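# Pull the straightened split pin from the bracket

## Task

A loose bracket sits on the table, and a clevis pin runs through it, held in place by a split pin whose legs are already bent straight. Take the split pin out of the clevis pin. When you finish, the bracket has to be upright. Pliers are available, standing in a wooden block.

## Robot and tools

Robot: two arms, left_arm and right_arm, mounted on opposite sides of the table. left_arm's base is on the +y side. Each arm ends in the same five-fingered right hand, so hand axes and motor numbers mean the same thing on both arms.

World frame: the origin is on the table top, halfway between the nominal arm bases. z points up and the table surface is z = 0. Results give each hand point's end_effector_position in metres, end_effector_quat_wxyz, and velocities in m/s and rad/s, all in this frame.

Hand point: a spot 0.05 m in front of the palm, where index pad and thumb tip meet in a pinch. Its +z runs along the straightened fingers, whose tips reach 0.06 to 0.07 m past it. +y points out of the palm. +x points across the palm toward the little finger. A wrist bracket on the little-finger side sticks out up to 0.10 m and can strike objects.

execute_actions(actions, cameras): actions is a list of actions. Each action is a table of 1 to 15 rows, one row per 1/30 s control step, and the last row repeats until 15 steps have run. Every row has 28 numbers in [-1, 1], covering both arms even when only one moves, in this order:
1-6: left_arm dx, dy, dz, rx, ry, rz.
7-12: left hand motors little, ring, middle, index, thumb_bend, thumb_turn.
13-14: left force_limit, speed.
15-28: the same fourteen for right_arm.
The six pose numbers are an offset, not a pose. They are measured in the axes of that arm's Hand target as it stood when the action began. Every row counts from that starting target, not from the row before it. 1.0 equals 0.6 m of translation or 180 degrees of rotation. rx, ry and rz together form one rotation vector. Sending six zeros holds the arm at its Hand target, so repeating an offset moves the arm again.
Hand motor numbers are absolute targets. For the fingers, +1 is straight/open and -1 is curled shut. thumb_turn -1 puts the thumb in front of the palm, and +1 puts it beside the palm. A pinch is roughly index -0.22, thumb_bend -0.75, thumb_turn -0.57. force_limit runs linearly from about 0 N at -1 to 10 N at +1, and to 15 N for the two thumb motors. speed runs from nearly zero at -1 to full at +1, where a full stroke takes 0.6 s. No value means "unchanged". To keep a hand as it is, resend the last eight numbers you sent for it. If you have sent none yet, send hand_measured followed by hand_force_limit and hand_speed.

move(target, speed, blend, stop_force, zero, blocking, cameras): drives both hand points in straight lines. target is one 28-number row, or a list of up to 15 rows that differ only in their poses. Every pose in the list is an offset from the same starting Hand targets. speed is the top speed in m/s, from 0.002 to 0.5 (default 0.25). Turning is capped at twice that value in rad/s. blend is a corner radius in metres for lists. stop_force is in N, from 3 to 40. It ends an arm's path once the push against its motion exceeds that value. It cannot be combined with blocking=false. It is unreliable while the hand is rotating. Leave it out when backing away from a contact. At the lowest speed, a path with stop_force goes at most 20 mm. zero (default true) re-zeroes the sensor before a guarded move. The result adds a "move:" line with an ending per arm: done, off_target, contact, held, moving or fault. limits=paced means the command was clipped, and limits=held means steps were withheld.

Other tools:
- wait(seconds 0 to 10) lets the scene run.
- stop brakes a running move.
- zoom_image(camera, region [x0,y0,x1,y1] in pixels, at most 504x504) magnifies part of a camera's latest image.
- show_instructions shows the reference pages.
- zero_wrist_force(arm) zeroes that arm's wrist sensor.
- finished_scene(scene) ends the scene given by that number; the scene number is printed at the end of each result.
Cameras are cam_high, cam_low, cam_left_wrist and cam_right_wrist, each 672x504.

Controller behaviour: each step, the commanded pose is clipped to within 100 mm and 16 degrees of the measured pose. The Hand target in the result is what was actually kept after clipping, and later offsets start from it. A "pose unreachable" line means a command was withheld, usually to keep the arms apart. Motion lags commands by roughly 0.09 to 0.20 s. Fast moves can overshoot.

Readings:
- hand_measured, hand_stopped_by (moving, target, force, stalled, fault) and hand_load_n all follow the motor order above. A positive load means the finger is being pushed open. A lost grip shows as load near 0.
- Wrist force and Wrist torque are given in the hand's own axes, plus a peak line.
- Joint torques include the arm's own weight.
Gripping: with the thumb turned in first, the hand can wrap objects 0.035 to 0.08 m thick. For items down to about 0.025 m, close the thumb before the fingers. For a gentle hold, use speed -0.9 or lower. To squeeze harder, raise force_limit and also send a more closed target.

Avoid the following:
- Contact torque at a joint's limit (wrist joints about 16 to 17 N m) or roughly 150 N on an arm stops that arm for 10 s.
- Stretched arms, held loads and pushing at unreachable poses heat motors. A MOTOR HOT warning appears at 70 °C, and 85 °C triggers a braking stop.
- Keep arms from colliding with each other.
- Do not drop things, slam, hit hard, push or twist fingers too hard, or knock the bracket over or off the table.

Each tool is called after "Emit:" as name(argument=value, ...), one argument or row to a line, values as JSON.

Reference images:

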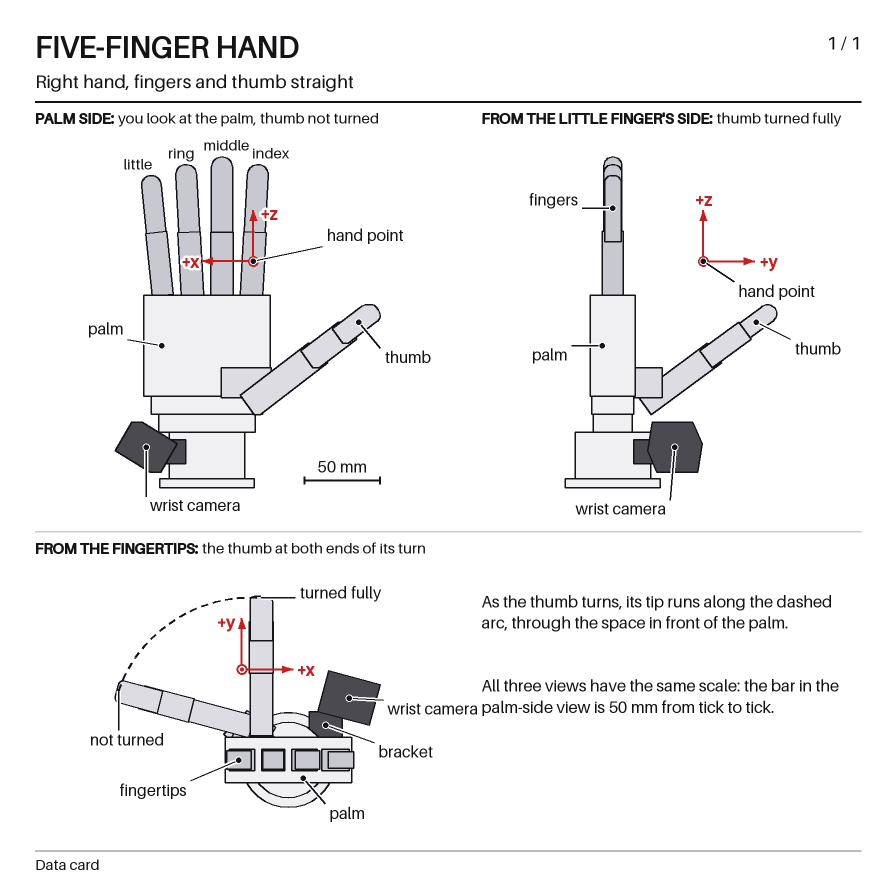

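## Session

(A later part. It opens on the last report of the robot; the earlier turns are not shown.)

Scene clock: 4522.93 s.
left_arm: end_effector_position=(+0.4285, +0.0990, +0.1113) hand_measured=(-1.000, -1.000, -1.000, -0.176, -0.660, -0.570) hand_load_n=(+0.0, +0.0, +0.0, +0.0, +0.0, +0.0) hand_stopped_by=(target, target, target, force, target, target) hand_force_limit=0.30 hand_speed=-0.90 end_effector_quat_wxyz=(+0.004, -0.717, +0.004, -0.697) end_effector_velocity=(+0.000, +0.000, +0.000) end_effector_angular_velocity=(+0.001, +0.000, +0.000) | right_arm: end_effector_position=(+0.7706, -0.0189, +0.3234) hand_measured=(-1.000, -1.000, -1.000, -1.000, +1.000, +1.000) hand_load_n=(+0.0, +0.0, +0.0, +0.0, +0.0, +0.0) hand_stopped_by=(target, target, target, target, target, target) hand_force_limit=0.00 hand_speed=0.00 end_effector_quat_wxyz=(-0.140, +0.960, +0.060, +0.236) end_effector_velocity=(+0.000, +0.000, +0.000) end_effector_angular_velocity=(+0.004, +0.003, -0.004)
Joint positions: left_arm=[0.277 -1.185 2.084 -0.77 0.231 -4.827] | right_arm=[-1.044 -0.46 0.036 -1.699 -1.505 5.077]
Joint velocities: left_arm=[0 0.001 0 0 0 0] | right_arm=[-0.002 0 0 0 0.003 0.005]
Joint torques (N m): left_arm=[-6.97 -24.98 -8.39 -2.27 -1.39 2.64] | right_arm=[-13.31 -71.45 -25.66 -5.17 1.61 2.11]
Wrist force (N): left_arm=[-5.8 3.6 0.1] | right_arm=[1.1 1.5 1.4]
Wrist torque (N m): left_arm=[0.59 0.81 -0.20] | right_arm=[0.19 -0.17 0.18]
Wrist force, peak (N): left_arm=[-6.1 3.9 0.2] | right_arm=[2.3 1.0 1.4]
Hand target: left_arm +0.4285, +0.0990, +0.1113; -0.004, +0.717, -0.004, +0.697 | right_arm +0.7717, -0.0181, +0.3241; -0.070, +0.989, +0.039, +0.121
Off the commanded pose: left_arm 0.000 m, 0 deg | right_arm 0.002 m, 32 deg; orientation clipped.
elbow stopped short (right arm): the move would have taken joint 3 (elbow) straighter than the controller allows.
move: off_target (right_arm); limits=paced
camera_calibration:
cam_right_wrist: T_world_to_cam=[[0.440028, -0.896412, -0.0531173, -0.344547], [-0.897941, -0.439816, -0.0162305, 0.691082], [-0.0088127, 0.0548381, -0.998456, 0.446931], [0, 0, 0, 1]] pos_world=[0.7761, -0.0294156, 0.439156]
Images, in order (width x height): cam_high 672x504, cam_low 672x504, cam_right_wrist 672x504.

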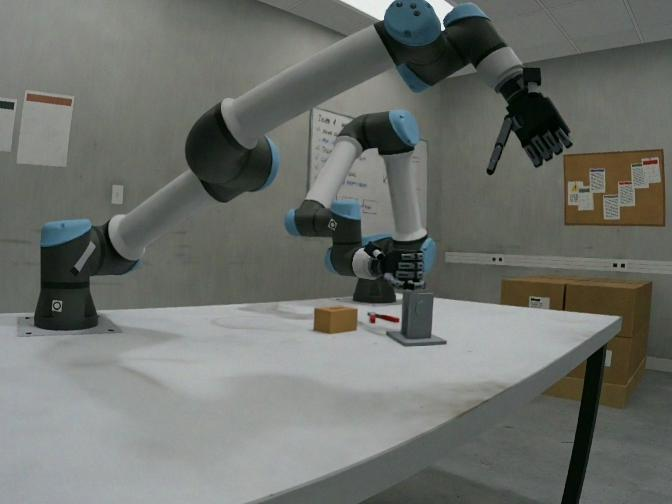

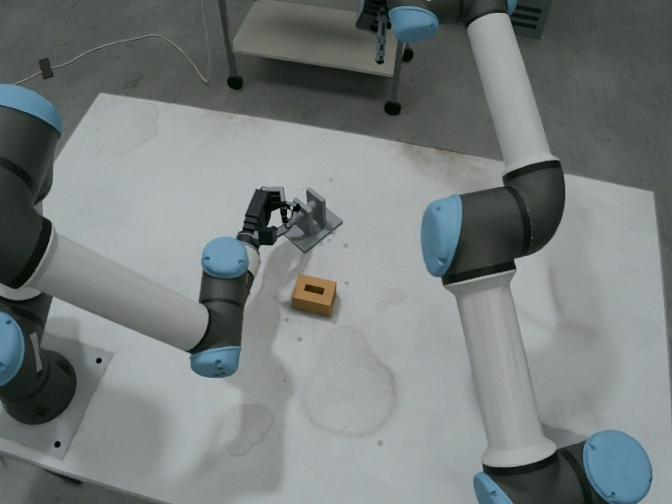

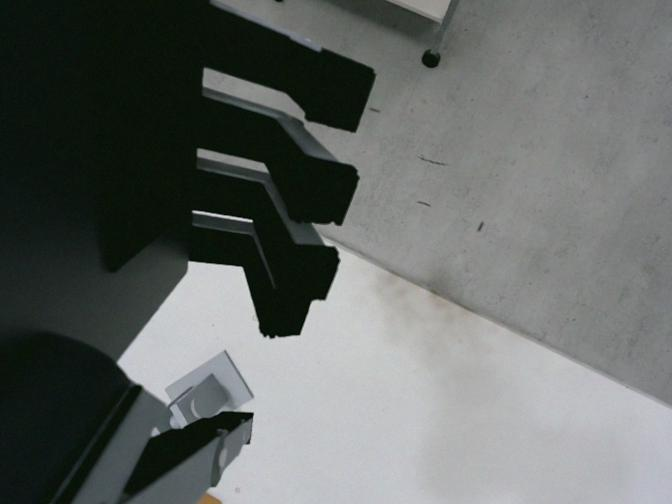

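Emit:
move(
  target=[0,0,0,0,0,0,-1,-1,-1,-0.5,-0.66,-0.57,0.3,-0.9,-0.488,-0.095,-0.008,-0.045,-0.077,0.025,-1,-1,-1,-1,1,1,0,0],
  speed=0.1,
  cameras=["cam_low","cam_high","cam_right_wrist"],
)

Scene clock: 4534.97 s.
left_arm: end_effector_position=(+0.4285, +0.0990, +0.1113) hand_measured=(-1.000, -1.000, -1.000, -0.176, -0.660, -0.570) hand_load_n=(+0.0, +0.0, +0.0, +0.0, +0.0, +0.0) hand_stopped_by=(target, target, target, force, target, target) hand_force_limit=0.30 hand_speed=-0.90 end_effector_quat_wxyz=(+0.004, -0.717, +0.004, -0.697) end_effector_velocity=(+0.000, +0.000, +0.000) end_effector_angular_velocity=(-0.001, +0.000, +0.001) | right_arm: end_effector_position=(+0.4821, +0.0196, +0.2642) hand_measured=(-1.000, -1.000, -1.000, -1.000, +1.000, +1.000) hand_load_n=(+0.0, +0.0, +0.0, +0.0, +0.0, +0.0) hand_stopped_by=(target, target, target, target, target, target) hand_force_limit=0.00 hand_speed=0.00 end_effector_quat_wxyz=(+0.000, +1.000, +0.000, +0.001) end_effector_velocity=(-0.003, +0.000, +0.000) end_effector_angular_velocity=(-0.002, +0.003, +0.001)
Joint positions: left_arm=[0.277 -1.185 2.084 -0.77 0.231 -4.827] | right_arm=[-0.811 -0.819 0.714 -1.466 -1.572 5.417]
Joint velocities: left_arm=[0 0 0 -0.001 0 0] | right_arm=[0.002 -0.001 0.003 0.002 0.001 0.002]
Joint torques (N m): left_arm=[-5.23 -27.53 -12.12 -2.27 -1.61 2.5] | right_arm=[11.06 -61.18 -16.14 0.5 1.6 2.28]
Wrist force (N): left_arm=[-5.6 3.8 0.2] | right_arm=[2.1 1.4 1.3]
Wrist torque (N m): left_arm=[0.62 0.78 -0.18] | right_arm=[0.15 -0.36 0.18]
Wrist force, peak (N): left_arm=[-6.0 4.1 -0.2] | right_arm=[1.6 2.1 1.5]
Hand target: left_arm +0.4285, +0.0990, +0.1113; -0.004, +0.717, -0.004, +0.697 | right_arm +0.4818, +0.0196, +0.2641; +0.000, +1.000, +0.000, +0.001
Off the commanded pose: left_arm 0.000 m, 0 deg | right_arm 0.000 m, 0 deg.
move: done
camera_calibration:
cam_right_wrist: T_world_to_cam=[[0.317547, -0.947783, 0.0295117, -0.148021], [-0.821557, -0.259449, 0.507672, 0.269279], [-0.473506, -0.185455, -0.861045, 0.575617], [0, 0, 0, 1]] pos_world=[0.54079, 0.0363233, 0.363295]
Images, in order (width x height): cam_high 672x504, cam_low 672x504, cam_right_wrist 672x504.

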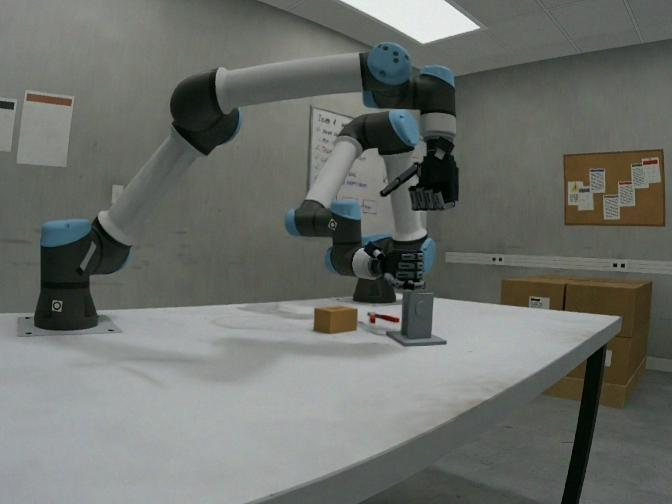

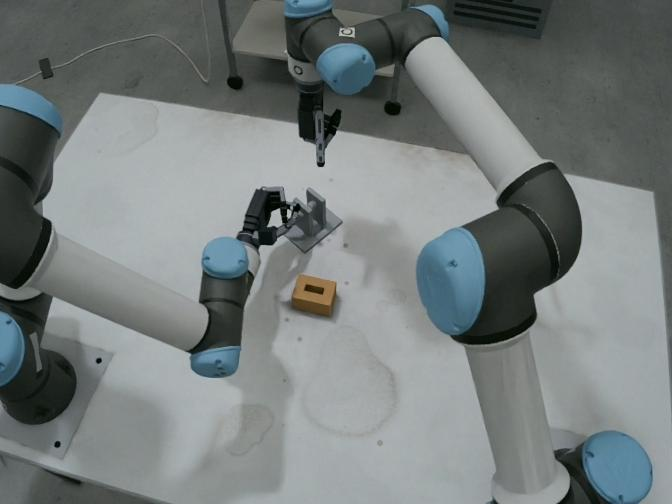

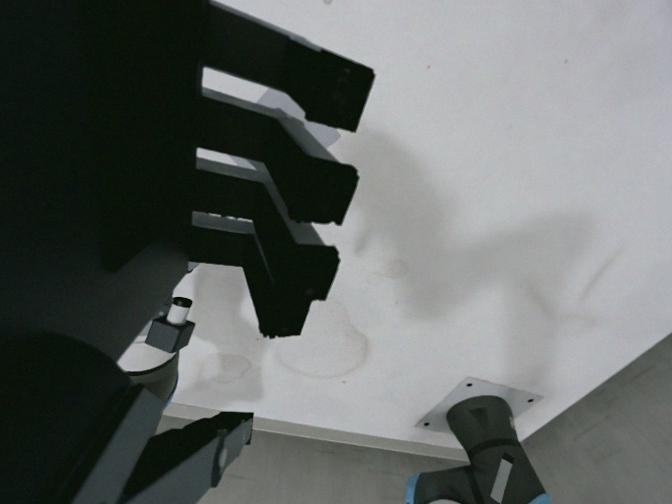

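Emit:
wait(
  seconds=0,
  cameras=["cam_high","cam_low"],
)

Emit:
zoom_image(
  camera="cam_high",
  region=[330, 190, 450, 310],
)

Emit:
zoom_image(
  camera="cam_low",
  region=[255, 135, 375, 235],
)

Scene clock: 4562.10 s.
left_arm: end_effector_position=(+0.4285, +0.0990, +0.1113) hand_measured=(-1.000, -1.000, -1.000, -0.176, -0.660, -0.570) hand_load_n=(+0.0, +0.0, +0.0, +0.0, +0.0, +0.0) hand_stopped_by=(target, target, target, force, target, target) hand_force_limit=0.30 hand_speed=-0.90 end_effector_quat_wxyz=(+0.004, -0.717, +0.004, -0.697) end_effector_velocity=(+0.000, +0.000, -0.001) end_effector_angular_velocity=(+0.003, +0.001, +0.000) | right_arm: end_effector_position=(+0.4818, +0.0196, +0.2641) hand_measured=(-1.000, -1.000, -1.000, -1.000, +1.000, +1.000) hand_load_n=(+0.0, +0.0, +0.0, +0.0, +0.0, +0.0) hand_stopped_by=(target, target, target, target, target, target) hand_force_limit=0.00 hand_speed=0.00 end_effector_quat_wxyz=(+0.000, +1.000, +0.000, +0.001) end_effector_velocity=(+0.000, +0.000, +0.000) end_effector_angular_velocity=(+0.000, -0.001, -0.001)
Joint positions: left_arm=[0.277 -1.185 2.084 -0.77 0.231 -4.827] | right_arm=[-0.811 -0.819 0.714 -1.466 -1.572 5.418]
Joint velocities: left_arm=[0 0.001 0 0.003 0 0] | right_arm=[0 0 0 -0.001 -0.001 0]
Joint torques (N m): left_arm=[-7.08 -26.92 -13.22 -2.23 -1.5 2.73] | right_arm=[11.4 -62.45 -18.41 -0.08 1.75 2.41]
Wrist force (N): left_arm=[-6.1 3.7 0.1] | right_arm=[2.0 1.1 1.3]
Wrist torque (N m): left_arm=[0.62 0.85 -0.21] | right_arm=[0.11 -0.35 0.16]
Wrist force, peak (N): left_arm=[-6.0 4.0 0.2] | right_arm=[2.1 1.3 1.6]
Hand target: left_arm +0.4285, +0.0990, +0.1113; -0.004, +0.717, -0.004, +0.697 | right_arm +0.4818, +0.0196, +0.2641; +0.000, +1.000, +0.000, +0.001
Off the commanded pose: left_arm 0.000 m, 0 deg | right_arm 0.000 m, 0 deg.
Images, in order (width x height): cam_high 672x504, cam_low 672x504.

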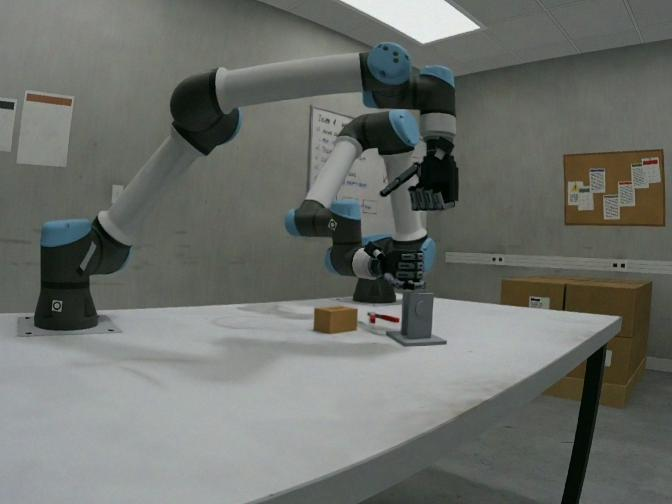

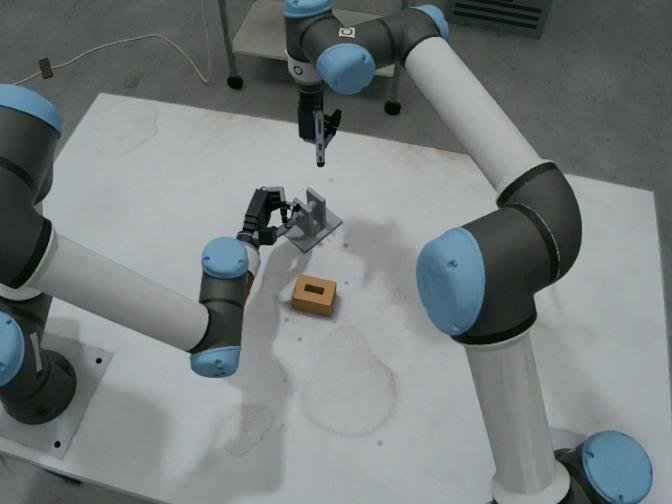

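Scaled by 4.200 from the camera's 672x504 image, which has a finer 960x720 frame.

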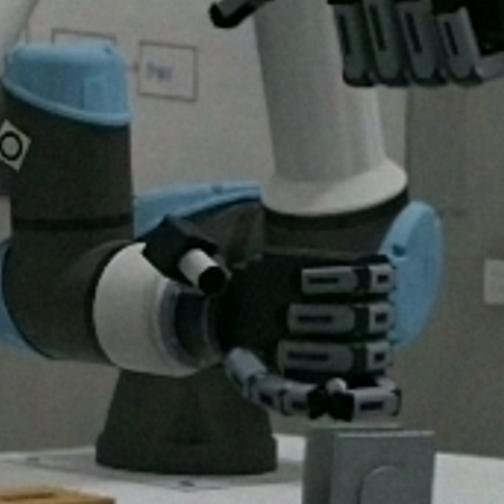

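Scaled by 4.200 from the camera's 672x504 image, which has a finer 960x720 frame.

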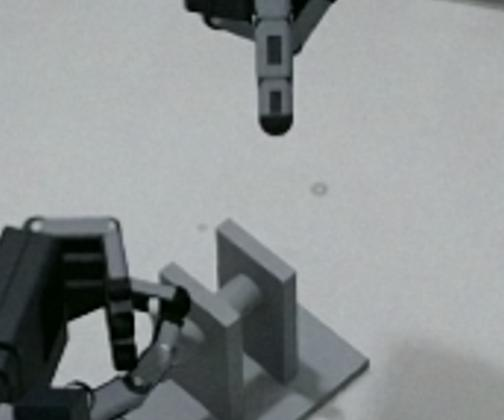

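Emit:
move(
  target=[0,0,0,0,0,0,-1,-1,-1,-0.5,-0.66,-0.57,0.3,-0.9,-0.012,0,0.2,0,0,0,-1,-1,-1,-1,1,1,0,0],
  speed=0.05,
  stop_force=10,
  cameras=["cam_low","cam_high"],
)

Emit:
zoom_image(
  camera="cam_high",
  region=[350, 210, 450, 310],
)

Emit:
zoom_image(
  camera="cam_low",
  region=[265, 145, 365, 235],
)

Scene clock: 4580.23 s.
left_arm: end_effector_position=(+0.4285, +0.0990, +0.1113) hand_measured=(-1.000, -1.000, -1.000, -0.176, -0.660, -0.570) hand_load_n=(+0.0, +0.0, +0.0, +0.0, +0.0, +0.0) hand_stopped_by=(target, target, target, force, target, target) hand_force_limit=0.30 hand_speed=-0.90 end_effector_quat_wxyz=(+0.004, -0.717, +0.004, -0.697) end_effector_velocity=(+0.000, +0.000, +0.000) end_effector_angular_velocity=(+0.002, +0.000, +0.000) | right_arm: end_effector_position=(+0.4748, +0.0195, +0.1441) hand_measured=(-1.000, -1.000, -1.000, -1.000, +1.000, +1.000) hand_load_n=(+0.0, +0.0, +0.0, +0.0, +0.0, +0.0) hand_stopped_by=(target, target, target, target, target, target) hand_force_limit=0.00 hand_speed=0.00 end_effector_quat_wxyz=(+0.000, +1.000, +0.000, +0.001) end_effector_velocity=(-0.001, +0.000, +0.000) end_effector_angular_velocity=(+0.000, +0.000, +0.000)
Joint positions: left_arm=[0.277 -1.185 2.084 -0.77 0.231 -4.827] | right_arm=[-0.805 -0.816 1.016 -1.771 -1.572 5.423]
Joint velocities: left_arm=[0 -0.001 0 0.003 0 0] | right_arm=[0.001 0 0 0 0 0.001]
Joint torques (N m): left_arm=[-5.21 -28.1 -16.3 -2.17 -1.43 2.21] | right_arm=[11.13 -48.45 -15.4 -4.65 0.72 2.56]
Wrist force (N): left_arm=[-5.6 3.9 0.2] | right_arm=[1.7 1.1 1.4]
Wrist torque (N m): left_arm=[0.64 0.77 -0.18] | right_arm=[0.11 -0.31 0.15]
Wrist force, peak (N): left_arm=[-6.2 3.9 0.1] | right_arm=[2.2 1.2 1.6]
Hand target: left_arm +0.4285, +0.0990, +0.1113; -0.004, +0.717, -0.004, +0.697 | right_arm +0.4748, +0.0195, +0.1441; +0.000, +1.000, +0.000, +0.001
Off the commanded pose: left_arm 0.000 m, 0 deg | right_arm 0.000 m, 0 deg.
move: done
Images, in order (width x height): cam_high 672x504, cam_low 672x504.

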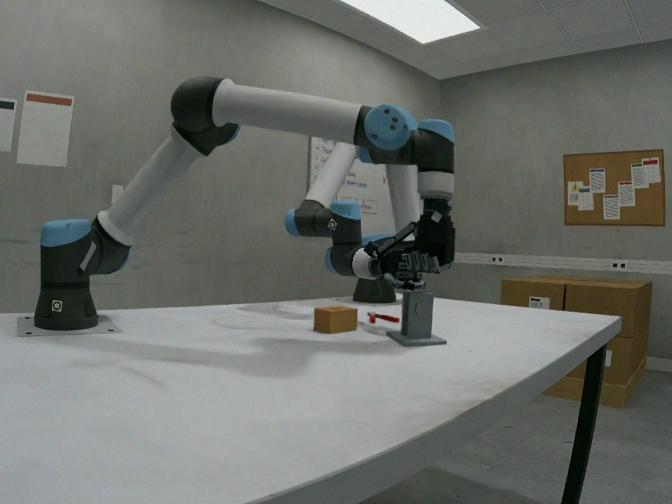

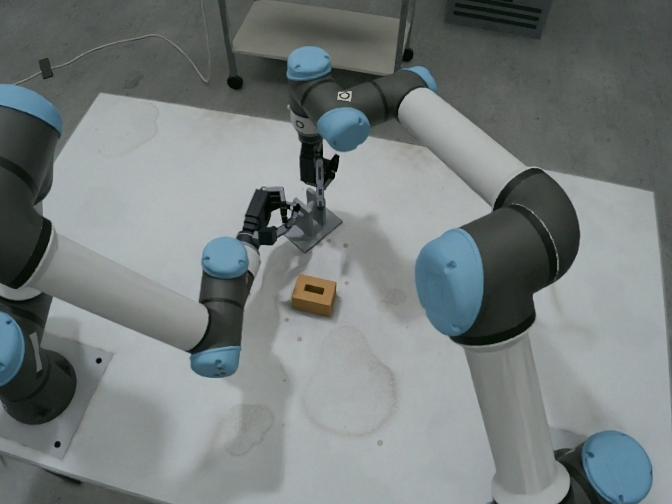

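Scaled by 5.040 from the camera's 672x504 image, which has a finer 960x720 frame.

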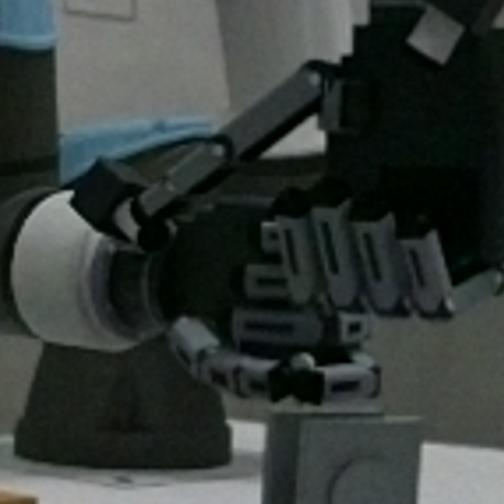

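Scaled by 5.040 from the camera's 672x504 image, which has a finer 960x720 frame.

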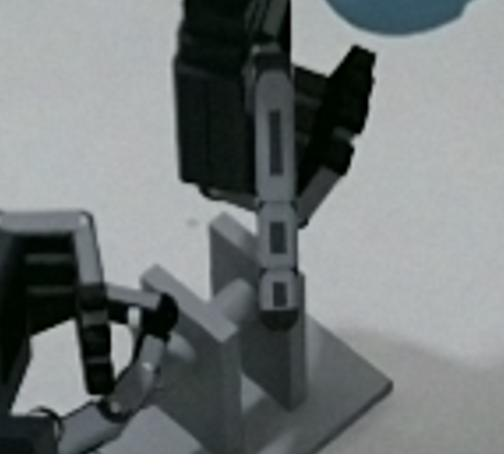

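Emit:
move(
  target=[0,0,0,0,0,0,-1,-1,-1,-0.5,-0.66,-0.57,0.3,-0.9,0.017,-0.045,0,0,0,0,-1,-1,-1,-1,1,1,0,0],
  speed=0.05,
  stop_force=10,
  cameras=["cam_low","cam_high"],
)

Emit:
zoom_image(
  camera="cam_high",
  region=[350, 210, 450, 310],
)

Emit:
zoom_image(
  camera="cam_low",
  region=[265, 145, 365, 235],
)

Scene clock: 4597.50 s.
left_arm: end_effector_position=(+0.4285, +0.0990, +0.1113) hand_measured=(-1.000, -1.000, -1.000, -0.176, -0.660, -0.570) hand_load_n=(+0.0, +0.0, +0.0, +0.0, +0.0, +0.0) hand_stopped_by=(target, target, target, force, target, target) hand_force_limit=0.30 hand_speed=-0.90 end_effector_quat_wxyz=(+0.004, -0.717, +0.004, -0.697) end_effector_velocity=(+0.000, +0.000, +0.000) end_effector_angular_velocity=(+0.000, +0.000, +0.000) | right_arm: end_effector_position=(+0.4850, +0.0465, +0.1441) hand_measured=(-1.000, -1.000, -1.000, -1.000, +1.000, +1.000) hand_load_n=(+0.0, +0.0, +0.0, +0.0, +0.0, +0.0) hand_stopped_by=(target, target, target, target, target, target) hand_force_limit=0.00 hand_speed=0.00 end_effector_quat_wxyz=(+0.000, +1.000, +0.000, +0.001) end_effector_velocity=(+0.000, +0.000, -0.001) end_effector_angular_velocity=(+0.000, +0.000, +0.001)
Joint positions: left_arm=[0.277 -1.185 2.084 -0.77 0.231 -4.827] | right_arm=[-0.788 -0.737 0.875 -1.709 -1.572 5.441]
Joint velocities: left_arm=[0 0 0 0 0 0] | right_arm=[0.001 0.001 0 -0.001 0 0]
Joint torques (N m): left_arm=[-4.71 -29.76 -19.74 -1.94 -1.34 2.59] | right_arm=[11.23 -51.04 -31.79 0.03 -1.94 2.46]
Wrist force (N): left_arm=[-6.0 3.6 0.2] | right_arm=[2.1 1.2 1.4]
Wrist torque (N m): left_arm=[0.60 0.84 -0.21] | right_arm=[0.12 -0.36 0.18]
Wrist force, peak (N): left_arm=[-6.3 3.8 0.3] | right_arm=[2.1 1.3 1.4]
Hand target: left_arm +0.4285, +0.0990, +0.1113; -0.004, +0.717, -0.004, +0.697 | right_arm +0.4850, +0.0465, +0.1441; +0.000, +1.000, +0.000, +0.001
Off the commanded pose: left_arm 0.000 m, 0 deg | right_arm 0.000 m, 0 deg.
move: done
Images, in order (width x height): cam_high 672x504, cam_low 672x504.

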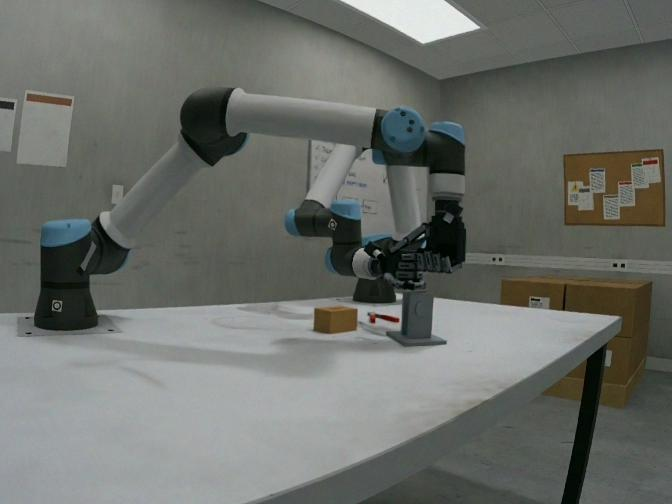

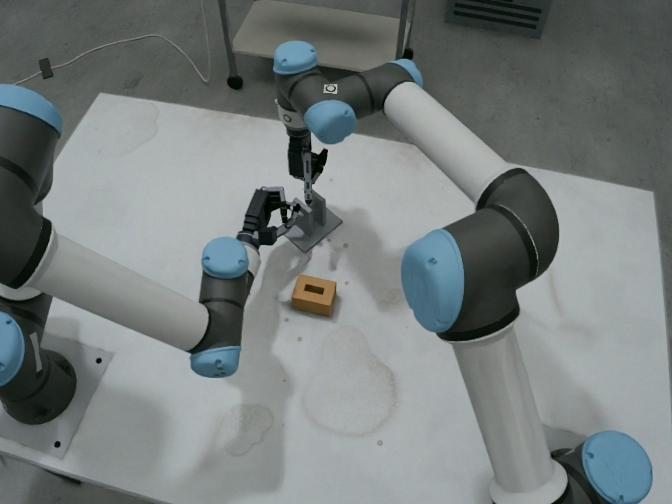

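Scaled by 5.040 from the camera's 672x504 image, which has a finer 960x720 frame.

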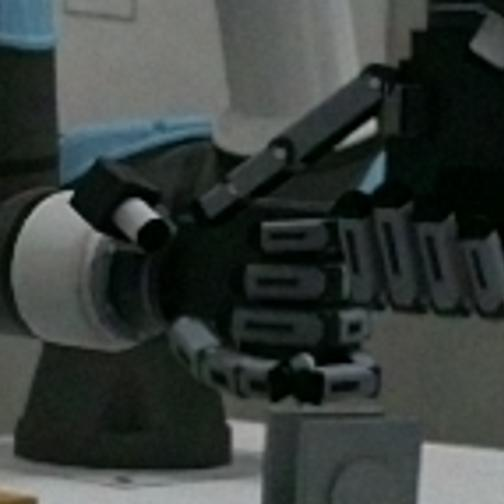

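Scaled by 5.040 from the camera's 672x504 image, which has a finer 960x720 frame.

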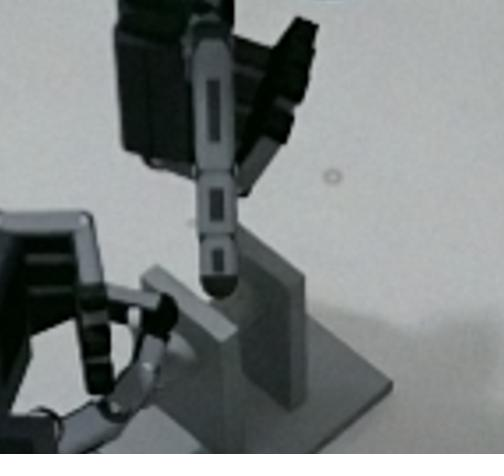

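Emit:
move(
  target=[0,0,0,0,0,0,-1,-1,-1,-0.5,-0.66,-0.57,0.3,-0.9,0,0,0.08,0,0,0,-1,-1,-1,-1,1,1,0,0],
  speed=0.02,
  stop_force=12,
  cameras=["cam_low","cam_high"],
)

Emit:
zoom_image(
  camera="cam_high",
  region=[350, 210, 450, 310],
)

Emit:
zoom_image(
  camera="cam_low",
  region=[265, 145, 365, 235],
)

Scene clock: 4606.80 s.
left_arm: end_effector_position=(+0.4285, +0.0990, +0.1113) hand_measured=(-1.000, -1.000, -1.000, -0.176, -0.660, -0.570) hand_load_n=(+0.0, +0.0, +0.0, +0.0, +0.0, +0.0) hand_stopped_by=(target, target, target, force, target, target) hand_force_limit=0.30 hand_speed=-0.90 end_effector_quat_wxyz=(+0.004, -0.717, +0.004, -0.697) end_effector_velocity=(+0.000, +0.000, +0.000) end_effector_angular_velocity=(+0.000, +0.000, +0.000) | right_arm: end_effector_position=(+0.4851, +0.0464, +0.1011) hand_measured=(-1.000, -1.000, -1.000, -1.000, +1.000, +1.000) hand_load_n=(+0.0, +0.0, +0.0, -3.0, +0.0, +0.0) hand_stopped_by=(target, target, target, target, target, target) hand_force_limit=0.00 hand_speed=0.00 end_effector_quat_wxyz=(+0.000, +1.000, +0.000, +0.001) end_effector_velocity=(+0.000, +0.000, +0.000) end_effector_angular_velocity=(+0.000, -0.001, +0.002)
Joint positions: left_arm=[0.277 -1.185 2.084 -0.77 0.231 -4.827] | right_arm=[-0.788 -0.713 0.943 -1.801 -1.572 5.441]
Joint velocities: left_arm=[0.001 0.001 0 0 0 0] | right_arm=[0 0 0 -0.001 0 -0.002]
Joint torques (N m): left_arm=[-2.64 -30.53 -19.12 -1.96 -1.24 2.43] | right_arm=[-10.11 -56.63 -25.45 0.45 -1.89 -2.08]
Wrist force (N): left_arm=[-5.8 3.8 0.1] | right_arm=[1.6 1.0 -9.6]
Wrist torque (N m): left_arm=[0.64 0.80 -0.19] | right_arm=[0.41 -0.27 0.16]
Wrist force, peak (N): left_arm=[-6.1 4.0 0.4] | right_arm=[-0.4 2.5 -22.6]
Hand target: left_arm +0.4285, +0.0990, +0.1113; -0.004, +0.717, -0.004, +0.697 | right_arm +0.4851, +0.0464, +0.1011; +0.000, +1.000, +0.000, +0.001
Off the commanded pose: left_arm 0.000 m, 0 deg | right_arm 0.005 m, 0 deg.
move: contact (right_arm)
Images, in order (width x height): cam_high 672x504, cam_low 672x504.

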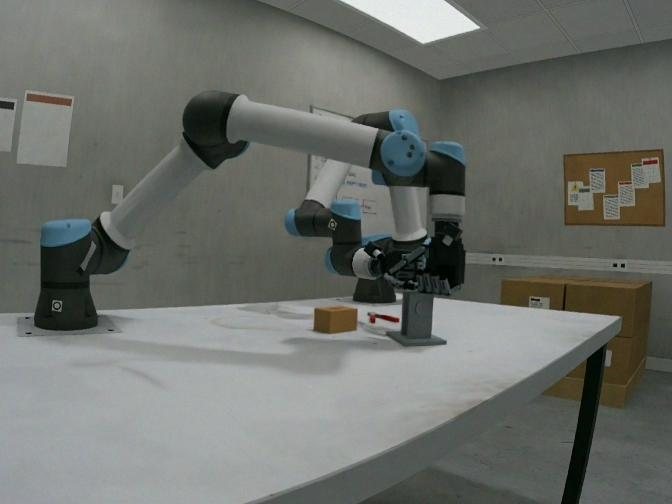

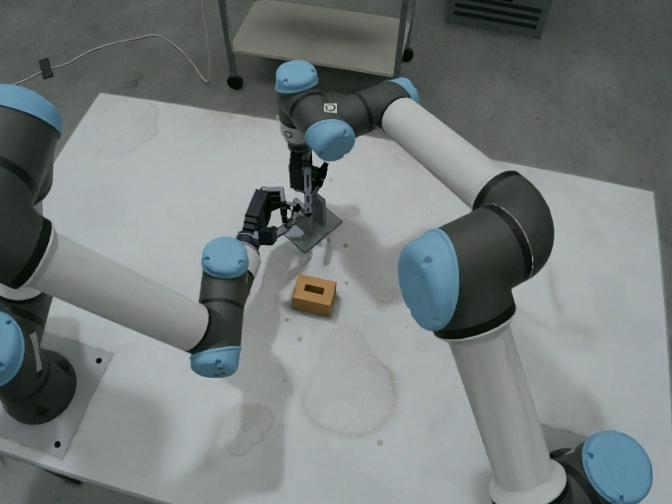

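Scaled by 5.040 from the camera's 672x504 image, which has a finer 960x720 frame.

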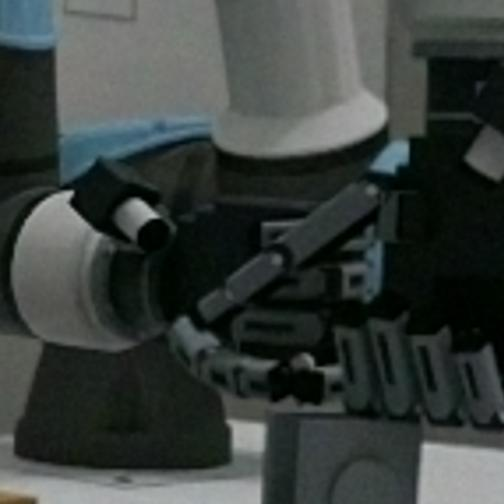

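Scaled by 5.040 from the camera's 672x504 image, which has a finer 960x720 frame.

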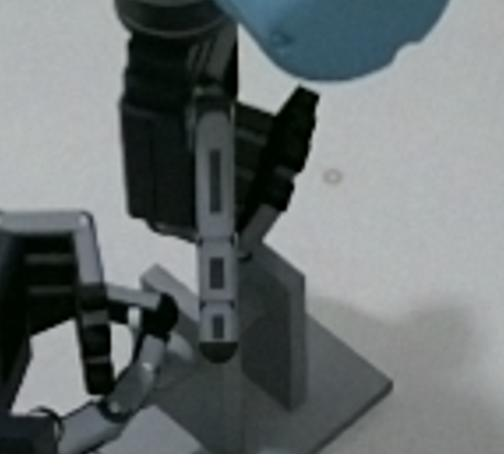

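Emit:
move(
  target=[0,0,0,0,0,0,-1,-1,-1,-0.5,-0.66,-0.57,0.3,-0.9,0,0,0.025,0,0,0,-1,-1,-1,-1,1,1,0,0],
  speed=0.01,
  stop_force=22,
  cameras=[],
)

Emit:
move(
  target=[0.014,0,0,0,0,0,-1,-1,-1,-0.5,-0.66,-0.57,0.3,-0.9,0,0,0,0,0,0,-1,-1,-1,-1,1,1,0,0],
  speed=0.01,
  stop_force=25,
  cameras=["cam_low","cam_high"],
)

Emit:
zoom_image(
  camera="cam_high",
  region=[350, 250, 450, 350],
)

Scene clock: 4614.23 s.
left_arm: end_effector_position=(+0.4285, +0.0990, +0.1113) hand_measured=(-1.000, -1.000, -1.000, -0.176, -0.660, -0.570) hand_load_n=(+0.0, +0.0, +0.0, +0.0, +0.0, +0.5) hand_stopped_by=(target, target, target, force, target, target) hand_force_limit=0.30 hand_speed=-0.90 end_effector_quat_wxyz=(+0.004, -0.717, +0.004, -0.697) end_effector_velocity=(+0.000, +0.000, -0.001) end_effector_angular_velocity=(+0.001, +0.000, +0.000) | right_arm: end_effector_position=(+0.4851, +0.0465, +0.1001) hand_measured=(-1.000, -1.000, -1.000, -1.002, +1.000, +1.000) hand_load_n=(+0.0, +0.0, -1.0, -9.0, +0.0, +0.0) hand_stopped_by=(target, target, target, target, target, target) hand_force_limit=0.00 hand_speed=0.00 end_effector_quat_wxyz=(+0.000, +1.000, +0.000, +0.001) end_effector_velocity=(+0.000, +0.000, +0.000) end_effector_angular_velocity=(-0.001, +0.001, -0.001)
Joint positions: left_arm=[0.277 -1.185 2.084 -0.77 0.231 -4.827] | right_arm=[-0.788 -0.713 0.945 -1.804 -1.572 5.441]
Joint velocities: left_arm=[0 0.002 0 -0.002 0 0] | right_arm=[0 0 0 0.002 0 0.001]
Joint torques (N m): left_arm=[-2.55 -31.54 -20.08 -1.95 -1.29 2.33] | right_arm=[-1.85 -37.9 -16.02 0.56 -1.79 -1.67]
Wrist force (N): left_arm=[-5.7 3.9 0.1] | right_arm=[-2.6 4.1 -32.7]
Wrist torque (N m): left_arm=[0.64 0.80 -0.19] | right_arm=[1.06 -0.18 0.06]
Wrist force, peak (N): left_arm=[-6.1 4.0 -0.1] | right_arm=[-3.5 4.6 -39.5]
Hand target: left_arm +0.4285, +0.0990, +0.1113; -0.004, +0.717, -0.004, +0.697 | right_arm +0.4851, +0.0465, +0.1001; +0.000, +1.000, +0.000, +0.001
Off the commanded pose: left_arm 0.000 m, 0 deg | right_arm 0.014 m, 0 deg.
move: contact (right_arm)
No camera images: "cameras" was empty.

Scene clock: 4616.07 s.
left_arm: end_effector_position=(+0.4287, +0.0989, +0.1197) hand_measured=(-1.000, -1.000, -1.000, -0.176, -0.660, -0.570) hand_load_n=(+0.0, +0.0, +0.0, +0.0, +0.5, +0.0) hand_stopped_by=(target, target, target, force, target, target) hand_force_limit=0.30 hand_speed=-0.90 end_effector_quat_wxyz=(+0.004, -0.717, +0.004, -0.697) end_effector_velocity=(+0.000, +0.000, +0.000) end_effector_angular_velocity=(+0.001, +0.000, +0.000) | right_arm: end_effector_position=(+0.4851, +0.0465, +0.1001) hand_measured=(-1.000, -1.000, -1.000, -1.002, +1.000, +1.000) hand_load_n=(+0.0, +0.5, -1.0, -8.5, +0.0, +0.0) hand_stopped_by=(target, target, target, target, target, target) hand_force_limit=0.00 hand_speed=0.00 end_effector_quat_wxyz=(+0.000, +1.000, +0.000, +0.001) end_effector_velocity=(+0.000, +0.000, -0.001) end_effector_angular_velocity=(+0.000, +0.000, +0.000)
Joint positions: left_arm=[0.277 -1.202 2.079 -0.748 0.231 -4.827] | right_arm=[-0.788 -0.713 0.945 -1.804 -1.572 5.441]
Joint velocities: left_arm=[0 0 0 0.001 0 0] | right_arm=[-0.001 0.001 0 -0.001 0.001 -0.001]
Joint torques (N m): left_arm=[11.72 -39.44 -20.44 1.99 1.05 -2.51] | right_arm=[-2.08 -37.83 -14.49 0.12 -1.84 -1.66]
Wrist force (N): left_arm=[-6.0 4.0 0.2] | right_arm=[-2.5 4.1 -32.2]
Wrist torque (N m): left_arm=[0.61 0.80 -0.20] | right_arm=[1.05 -0.19 0.06]
Wrist force, peak (N): left_arm=[-6.1 4.3 0.3] | right_arm=[-2.6 4.1 -32.7]
Hand target: left_arm +0.4287, +0.0989, +0.1197; -0.004, +0.717, -0.004, +0.697 | right_arm +0.4851, +0.0465, +0.1001; +0.000, +1.000, +0.000, +0.001
Off the commanded pose: left_arm 0.000 m, 0 deg | right_arm 0.000 m, 0 deg.
move: done
Images, in order (width x height): cam_high 672x504, cam_low 672x504.

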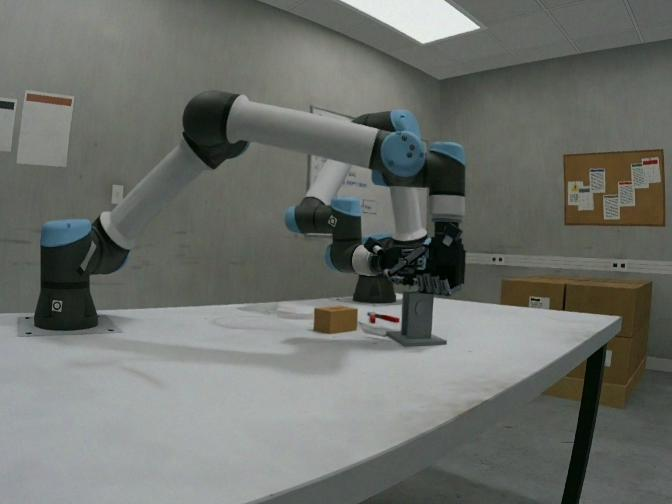

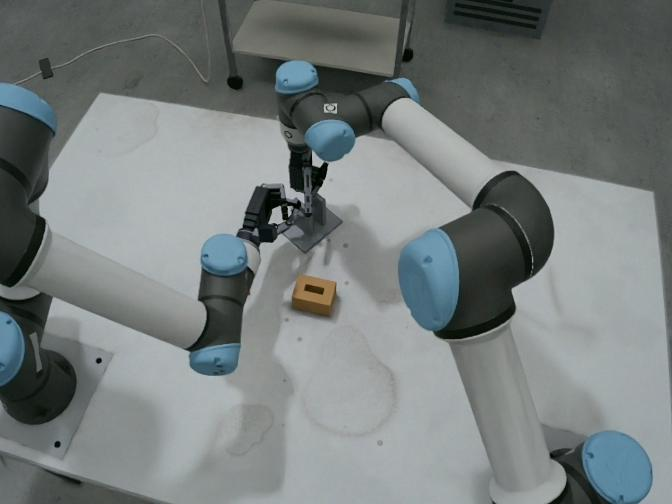

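Scaled by 5.040 from the camera's 672x504 image, which has a finer 960x720 frame.

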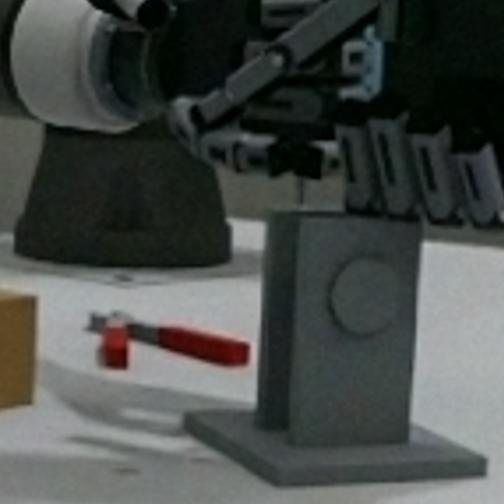

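Emit:
move(
  target=[0.03,0,0,0,0,0,-1,-1,-1,-0.5,-0.66,-0.57,0.3,-0.9,0,0,0,0,0,0,-1,-1,-1,-1,1,1,0,0],
  speed=0.015,
  stop_force=20,
  cameras=["cam_low","cam_high"],
)

Emit:
zoom_image(
  camera="cam_high",
  region=[380, 250, 430, 300],
)

Scene clock: 4621.87 s.
left_arm: end_effector_position=(+0.4293, +0.0987, +0.1378) hand_measured=(-1.000, -1.000, -1.000, -0.176, -0.660, -0.570) hand_load_n=(+0.0, +0.0, +0.0, +0.0, +0.0, +0.5) hand_stopped_by=(target, target, target, force, target, target) hand_force_limit=0.30 hand_speed=-0.90 end_effector_quat_wxyz=(+0.004, -0.717, +0.004, -0.697) end_effector_velocity=(+0.000, +0.000, -0.001) end_effector_angular_velocity=(+0.001, +0.000, -0.001) | right_arm: end_effector_position=(+0.4851, +0.0465, +0.1001) hand_measured=(-1.000, -1.000, -1.000, -1.002, +1.000, +1.000) hand_load_n=(+0.0, +0.0, -1.0, -9.0, +0.0, +0.0) hand_stopped_by=(target, target, target, target, target, target) hand_force_limit=0.00 hand_speed=0.00 end_effector_quat_wxyz=(+0.000, +1.000, +0.000, +0.001) end_effector_velocity=(+0.000, +0.000, +0.000) end_effector_angular_velocity=(-0.001, +0.001, +0.000)
Joint positions: left_arm=[0.278 -1.238 2.065 -0.699 0.233 -4.826] | right_arm=[-0.788 -0.713 0.945 -1.804 -1.572 5.441]
Joint velocities: left_arm=[0 0.002 0.001 -0.001 0 0] | right_arm=[0 0 0 0.001 0 -0.001]
Joint torques (N m): left_arm=[10.72 -39.1 -22.15 2.05 1.27 -2.56] | right_arm=[-2.16 -38.13 -9.05 -0.68 -1.96 -1.82]
Wrist force (N): left_arm=[-5.8 3.6 0.2] | right_arm=[-2.7 4.0 -32.3]
Wrist torque (N m): left_arm=[0.59 0.80 -0.18] | right_arm=[1.04 -0.16 0.05]
Wrist force, peak (N): left_arm=[-6.3 4.3 0.2] | right_arm=[-2.6 4.2 -32.4]
Hand target: left_arm +0.4293, +0.0987, +0.1378; -0.004, +0.717, -0.004, +0.697 | right_arm +0.4851, +0.0465, +0.1001; +0.000, +1.000, +0.000, +0.001
Off the commanded pose: left_arm 0.000 m, 0 deg | right_arm 0.000 m, 0 deg.
move: done
Images, in order (width x height): cam_high 672x504, cam_low 672x504.

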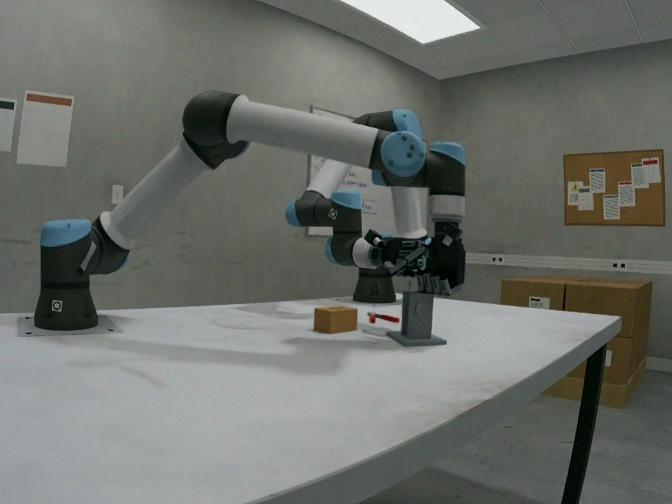

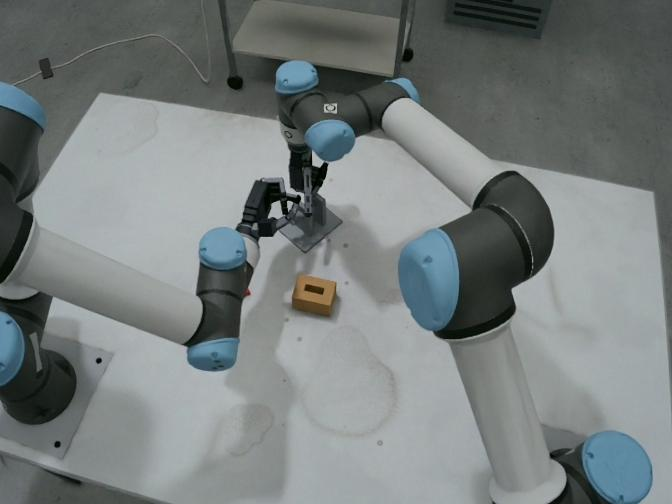

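Scaled by 10.080 from the camera's 672x504 image, which has a finer 960x720 frame.

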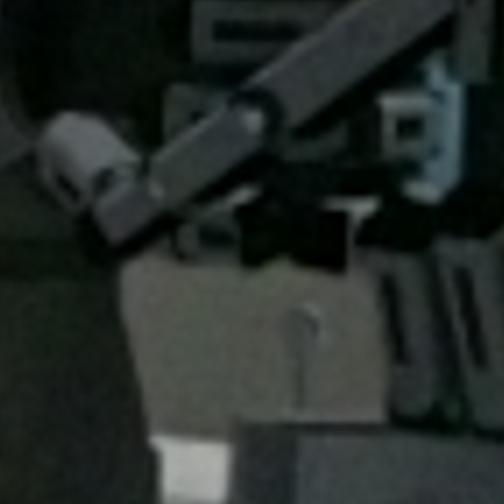

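Emit:
move(
  target=[0,0,-0.015,0,0,0,-1,-1,-1,0,-0.66,-0.57,0.3,-0.9,0,0,0,0,0,0,-1,-1,-1,-1,1,1,0,0],
  speed=0.02,
  stop_force=10,
  cameras=["cam_low","cam_high"],
)

Emit:
zoom_image(
  camera="cam_low",
  region=[285, 185, 325, 225],
)

Emit:
zoom_image(
  camera="cam_high",
  region=[380, 260, 430, 310],
)

Scene clock: 4634.30 s.
left_arm: end_effector_position=(+0.4203, +0.0987, +0.1380) hand_measured=(-1.000, -1.000, -1.000, +0.000, -0.660, -0.570) hand_load_n=(+0.5, +0.0, +0.0, +0.0, +0.0, +0.0) hand_stopped_by=(target, target, target, target, target, target) hand_force_limit=0.30 hand_speed=-0.90 end_effector_quat_wxyz=(+0.004, -0.717, +0.004, -0.697) end_effector_velocity=(+0.000, +0.000, +0.000) end_effector_angular_velocity=(+0.000, +0.000, +0.001) | right_arm: end_effector_position=(+0.4851, +0.0465, +0.1001) hand_measured=(-1.000, -1.000, -1.000, -1.002, +1.000, +1.000) hand_load_n=(+0.0, +0.0, -1.0, -9.0, +0.0, +0.0) hand_stopped_by=(target, target, target, target, target, target) hand_force_limit=0.00 hand_speed=0.00 end_effector_quat_wxyz=(+0.000, +1.000, +0.000, +0.001) end_effector_velocity=(+0.000, +0.000, +0.000) end_effector_angular_velocity=(+0.000, +0.000, -0.001)
Joint positions: left_arm=[0.256 -1.244 2.075 -0.688 0.21 -4.84] | right_arm=[-0.788 -0.713 0.945 -1.804 -1.572 5.441]
Joint velocities: left_arm=[0 -0.001 0 0.001 -0.001 0] | right_arm=[-0.001 0 0 0 0 0]
Joint torques (N m): left_arm=[-8.9 -39.08 -6.02 2.04 -1.39 -2.64] | right_arm=[-1.87 -37.6 -5.02 -1.26 -1.87 -1.87]
Wrist force (N): left_arm=[-5.6 3.2 0.5] | right_arm=[-2.4 4.0 -32.1]
Wrist torque (N m): left_arm=[0.52 0.76 -0.19] | right_arm=[1.02 -0.20 0.06]
Wrist force, peak (N): left_arm=[-6.0 3.6 0.3] | right_arm=[-2.7 4.1 -32.4]
Hand target: left_arm +0.4203, +0.0987, +0.1380; -0.004, +0.717, -0.004, +0.697 | right_arm +0.4851, +0.0465, +0.1001; +0.000, +1.000, +0.000, +0.001
Off the commanded pose: left_arm 0.000 m, 0 deg | right_arm 0.000 m, 0 deg.
move: done
Images, in order (width x height): cam_high 672x504, cam_low 672x504.

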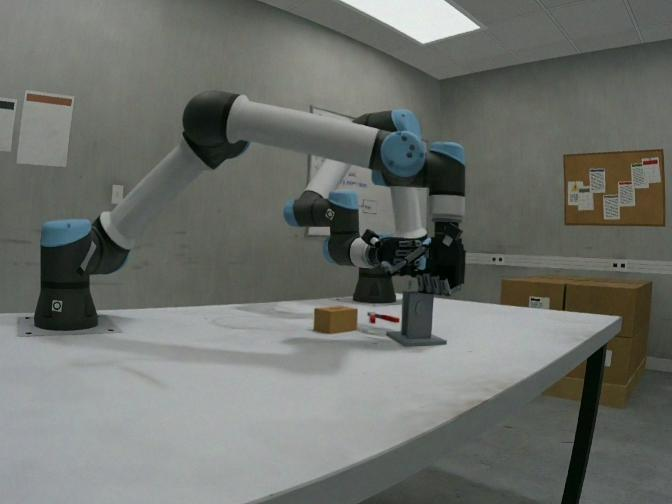

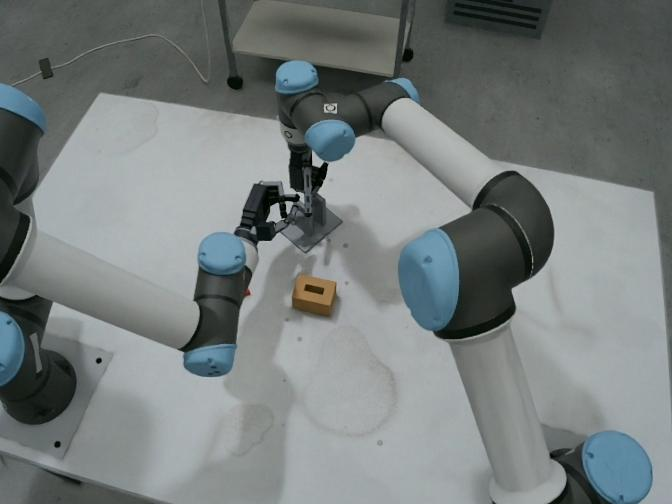

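Scaled by 12.600 from the camera's 672x504 image, which has a finer 960x720 frame.

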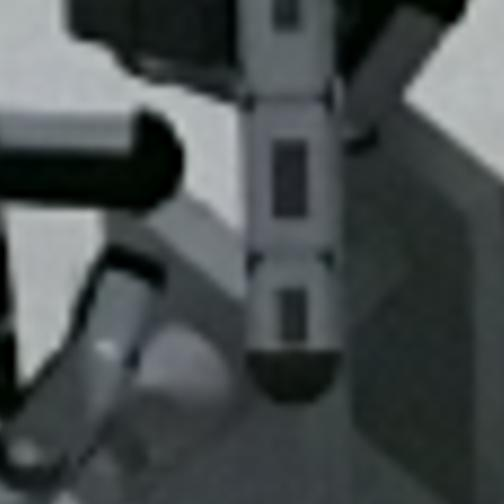

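Scaled by 10.080 from the camera's 672x504 image, which has a finer 960x720 frame.

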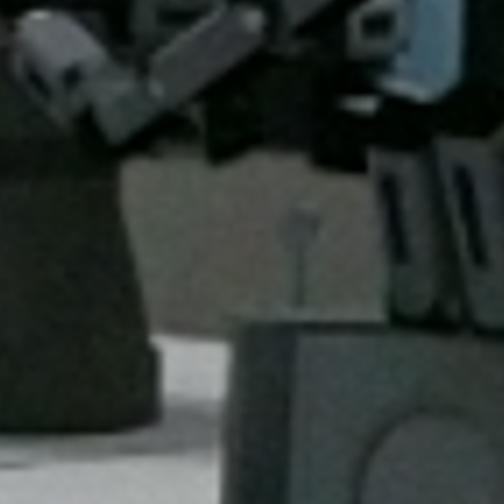

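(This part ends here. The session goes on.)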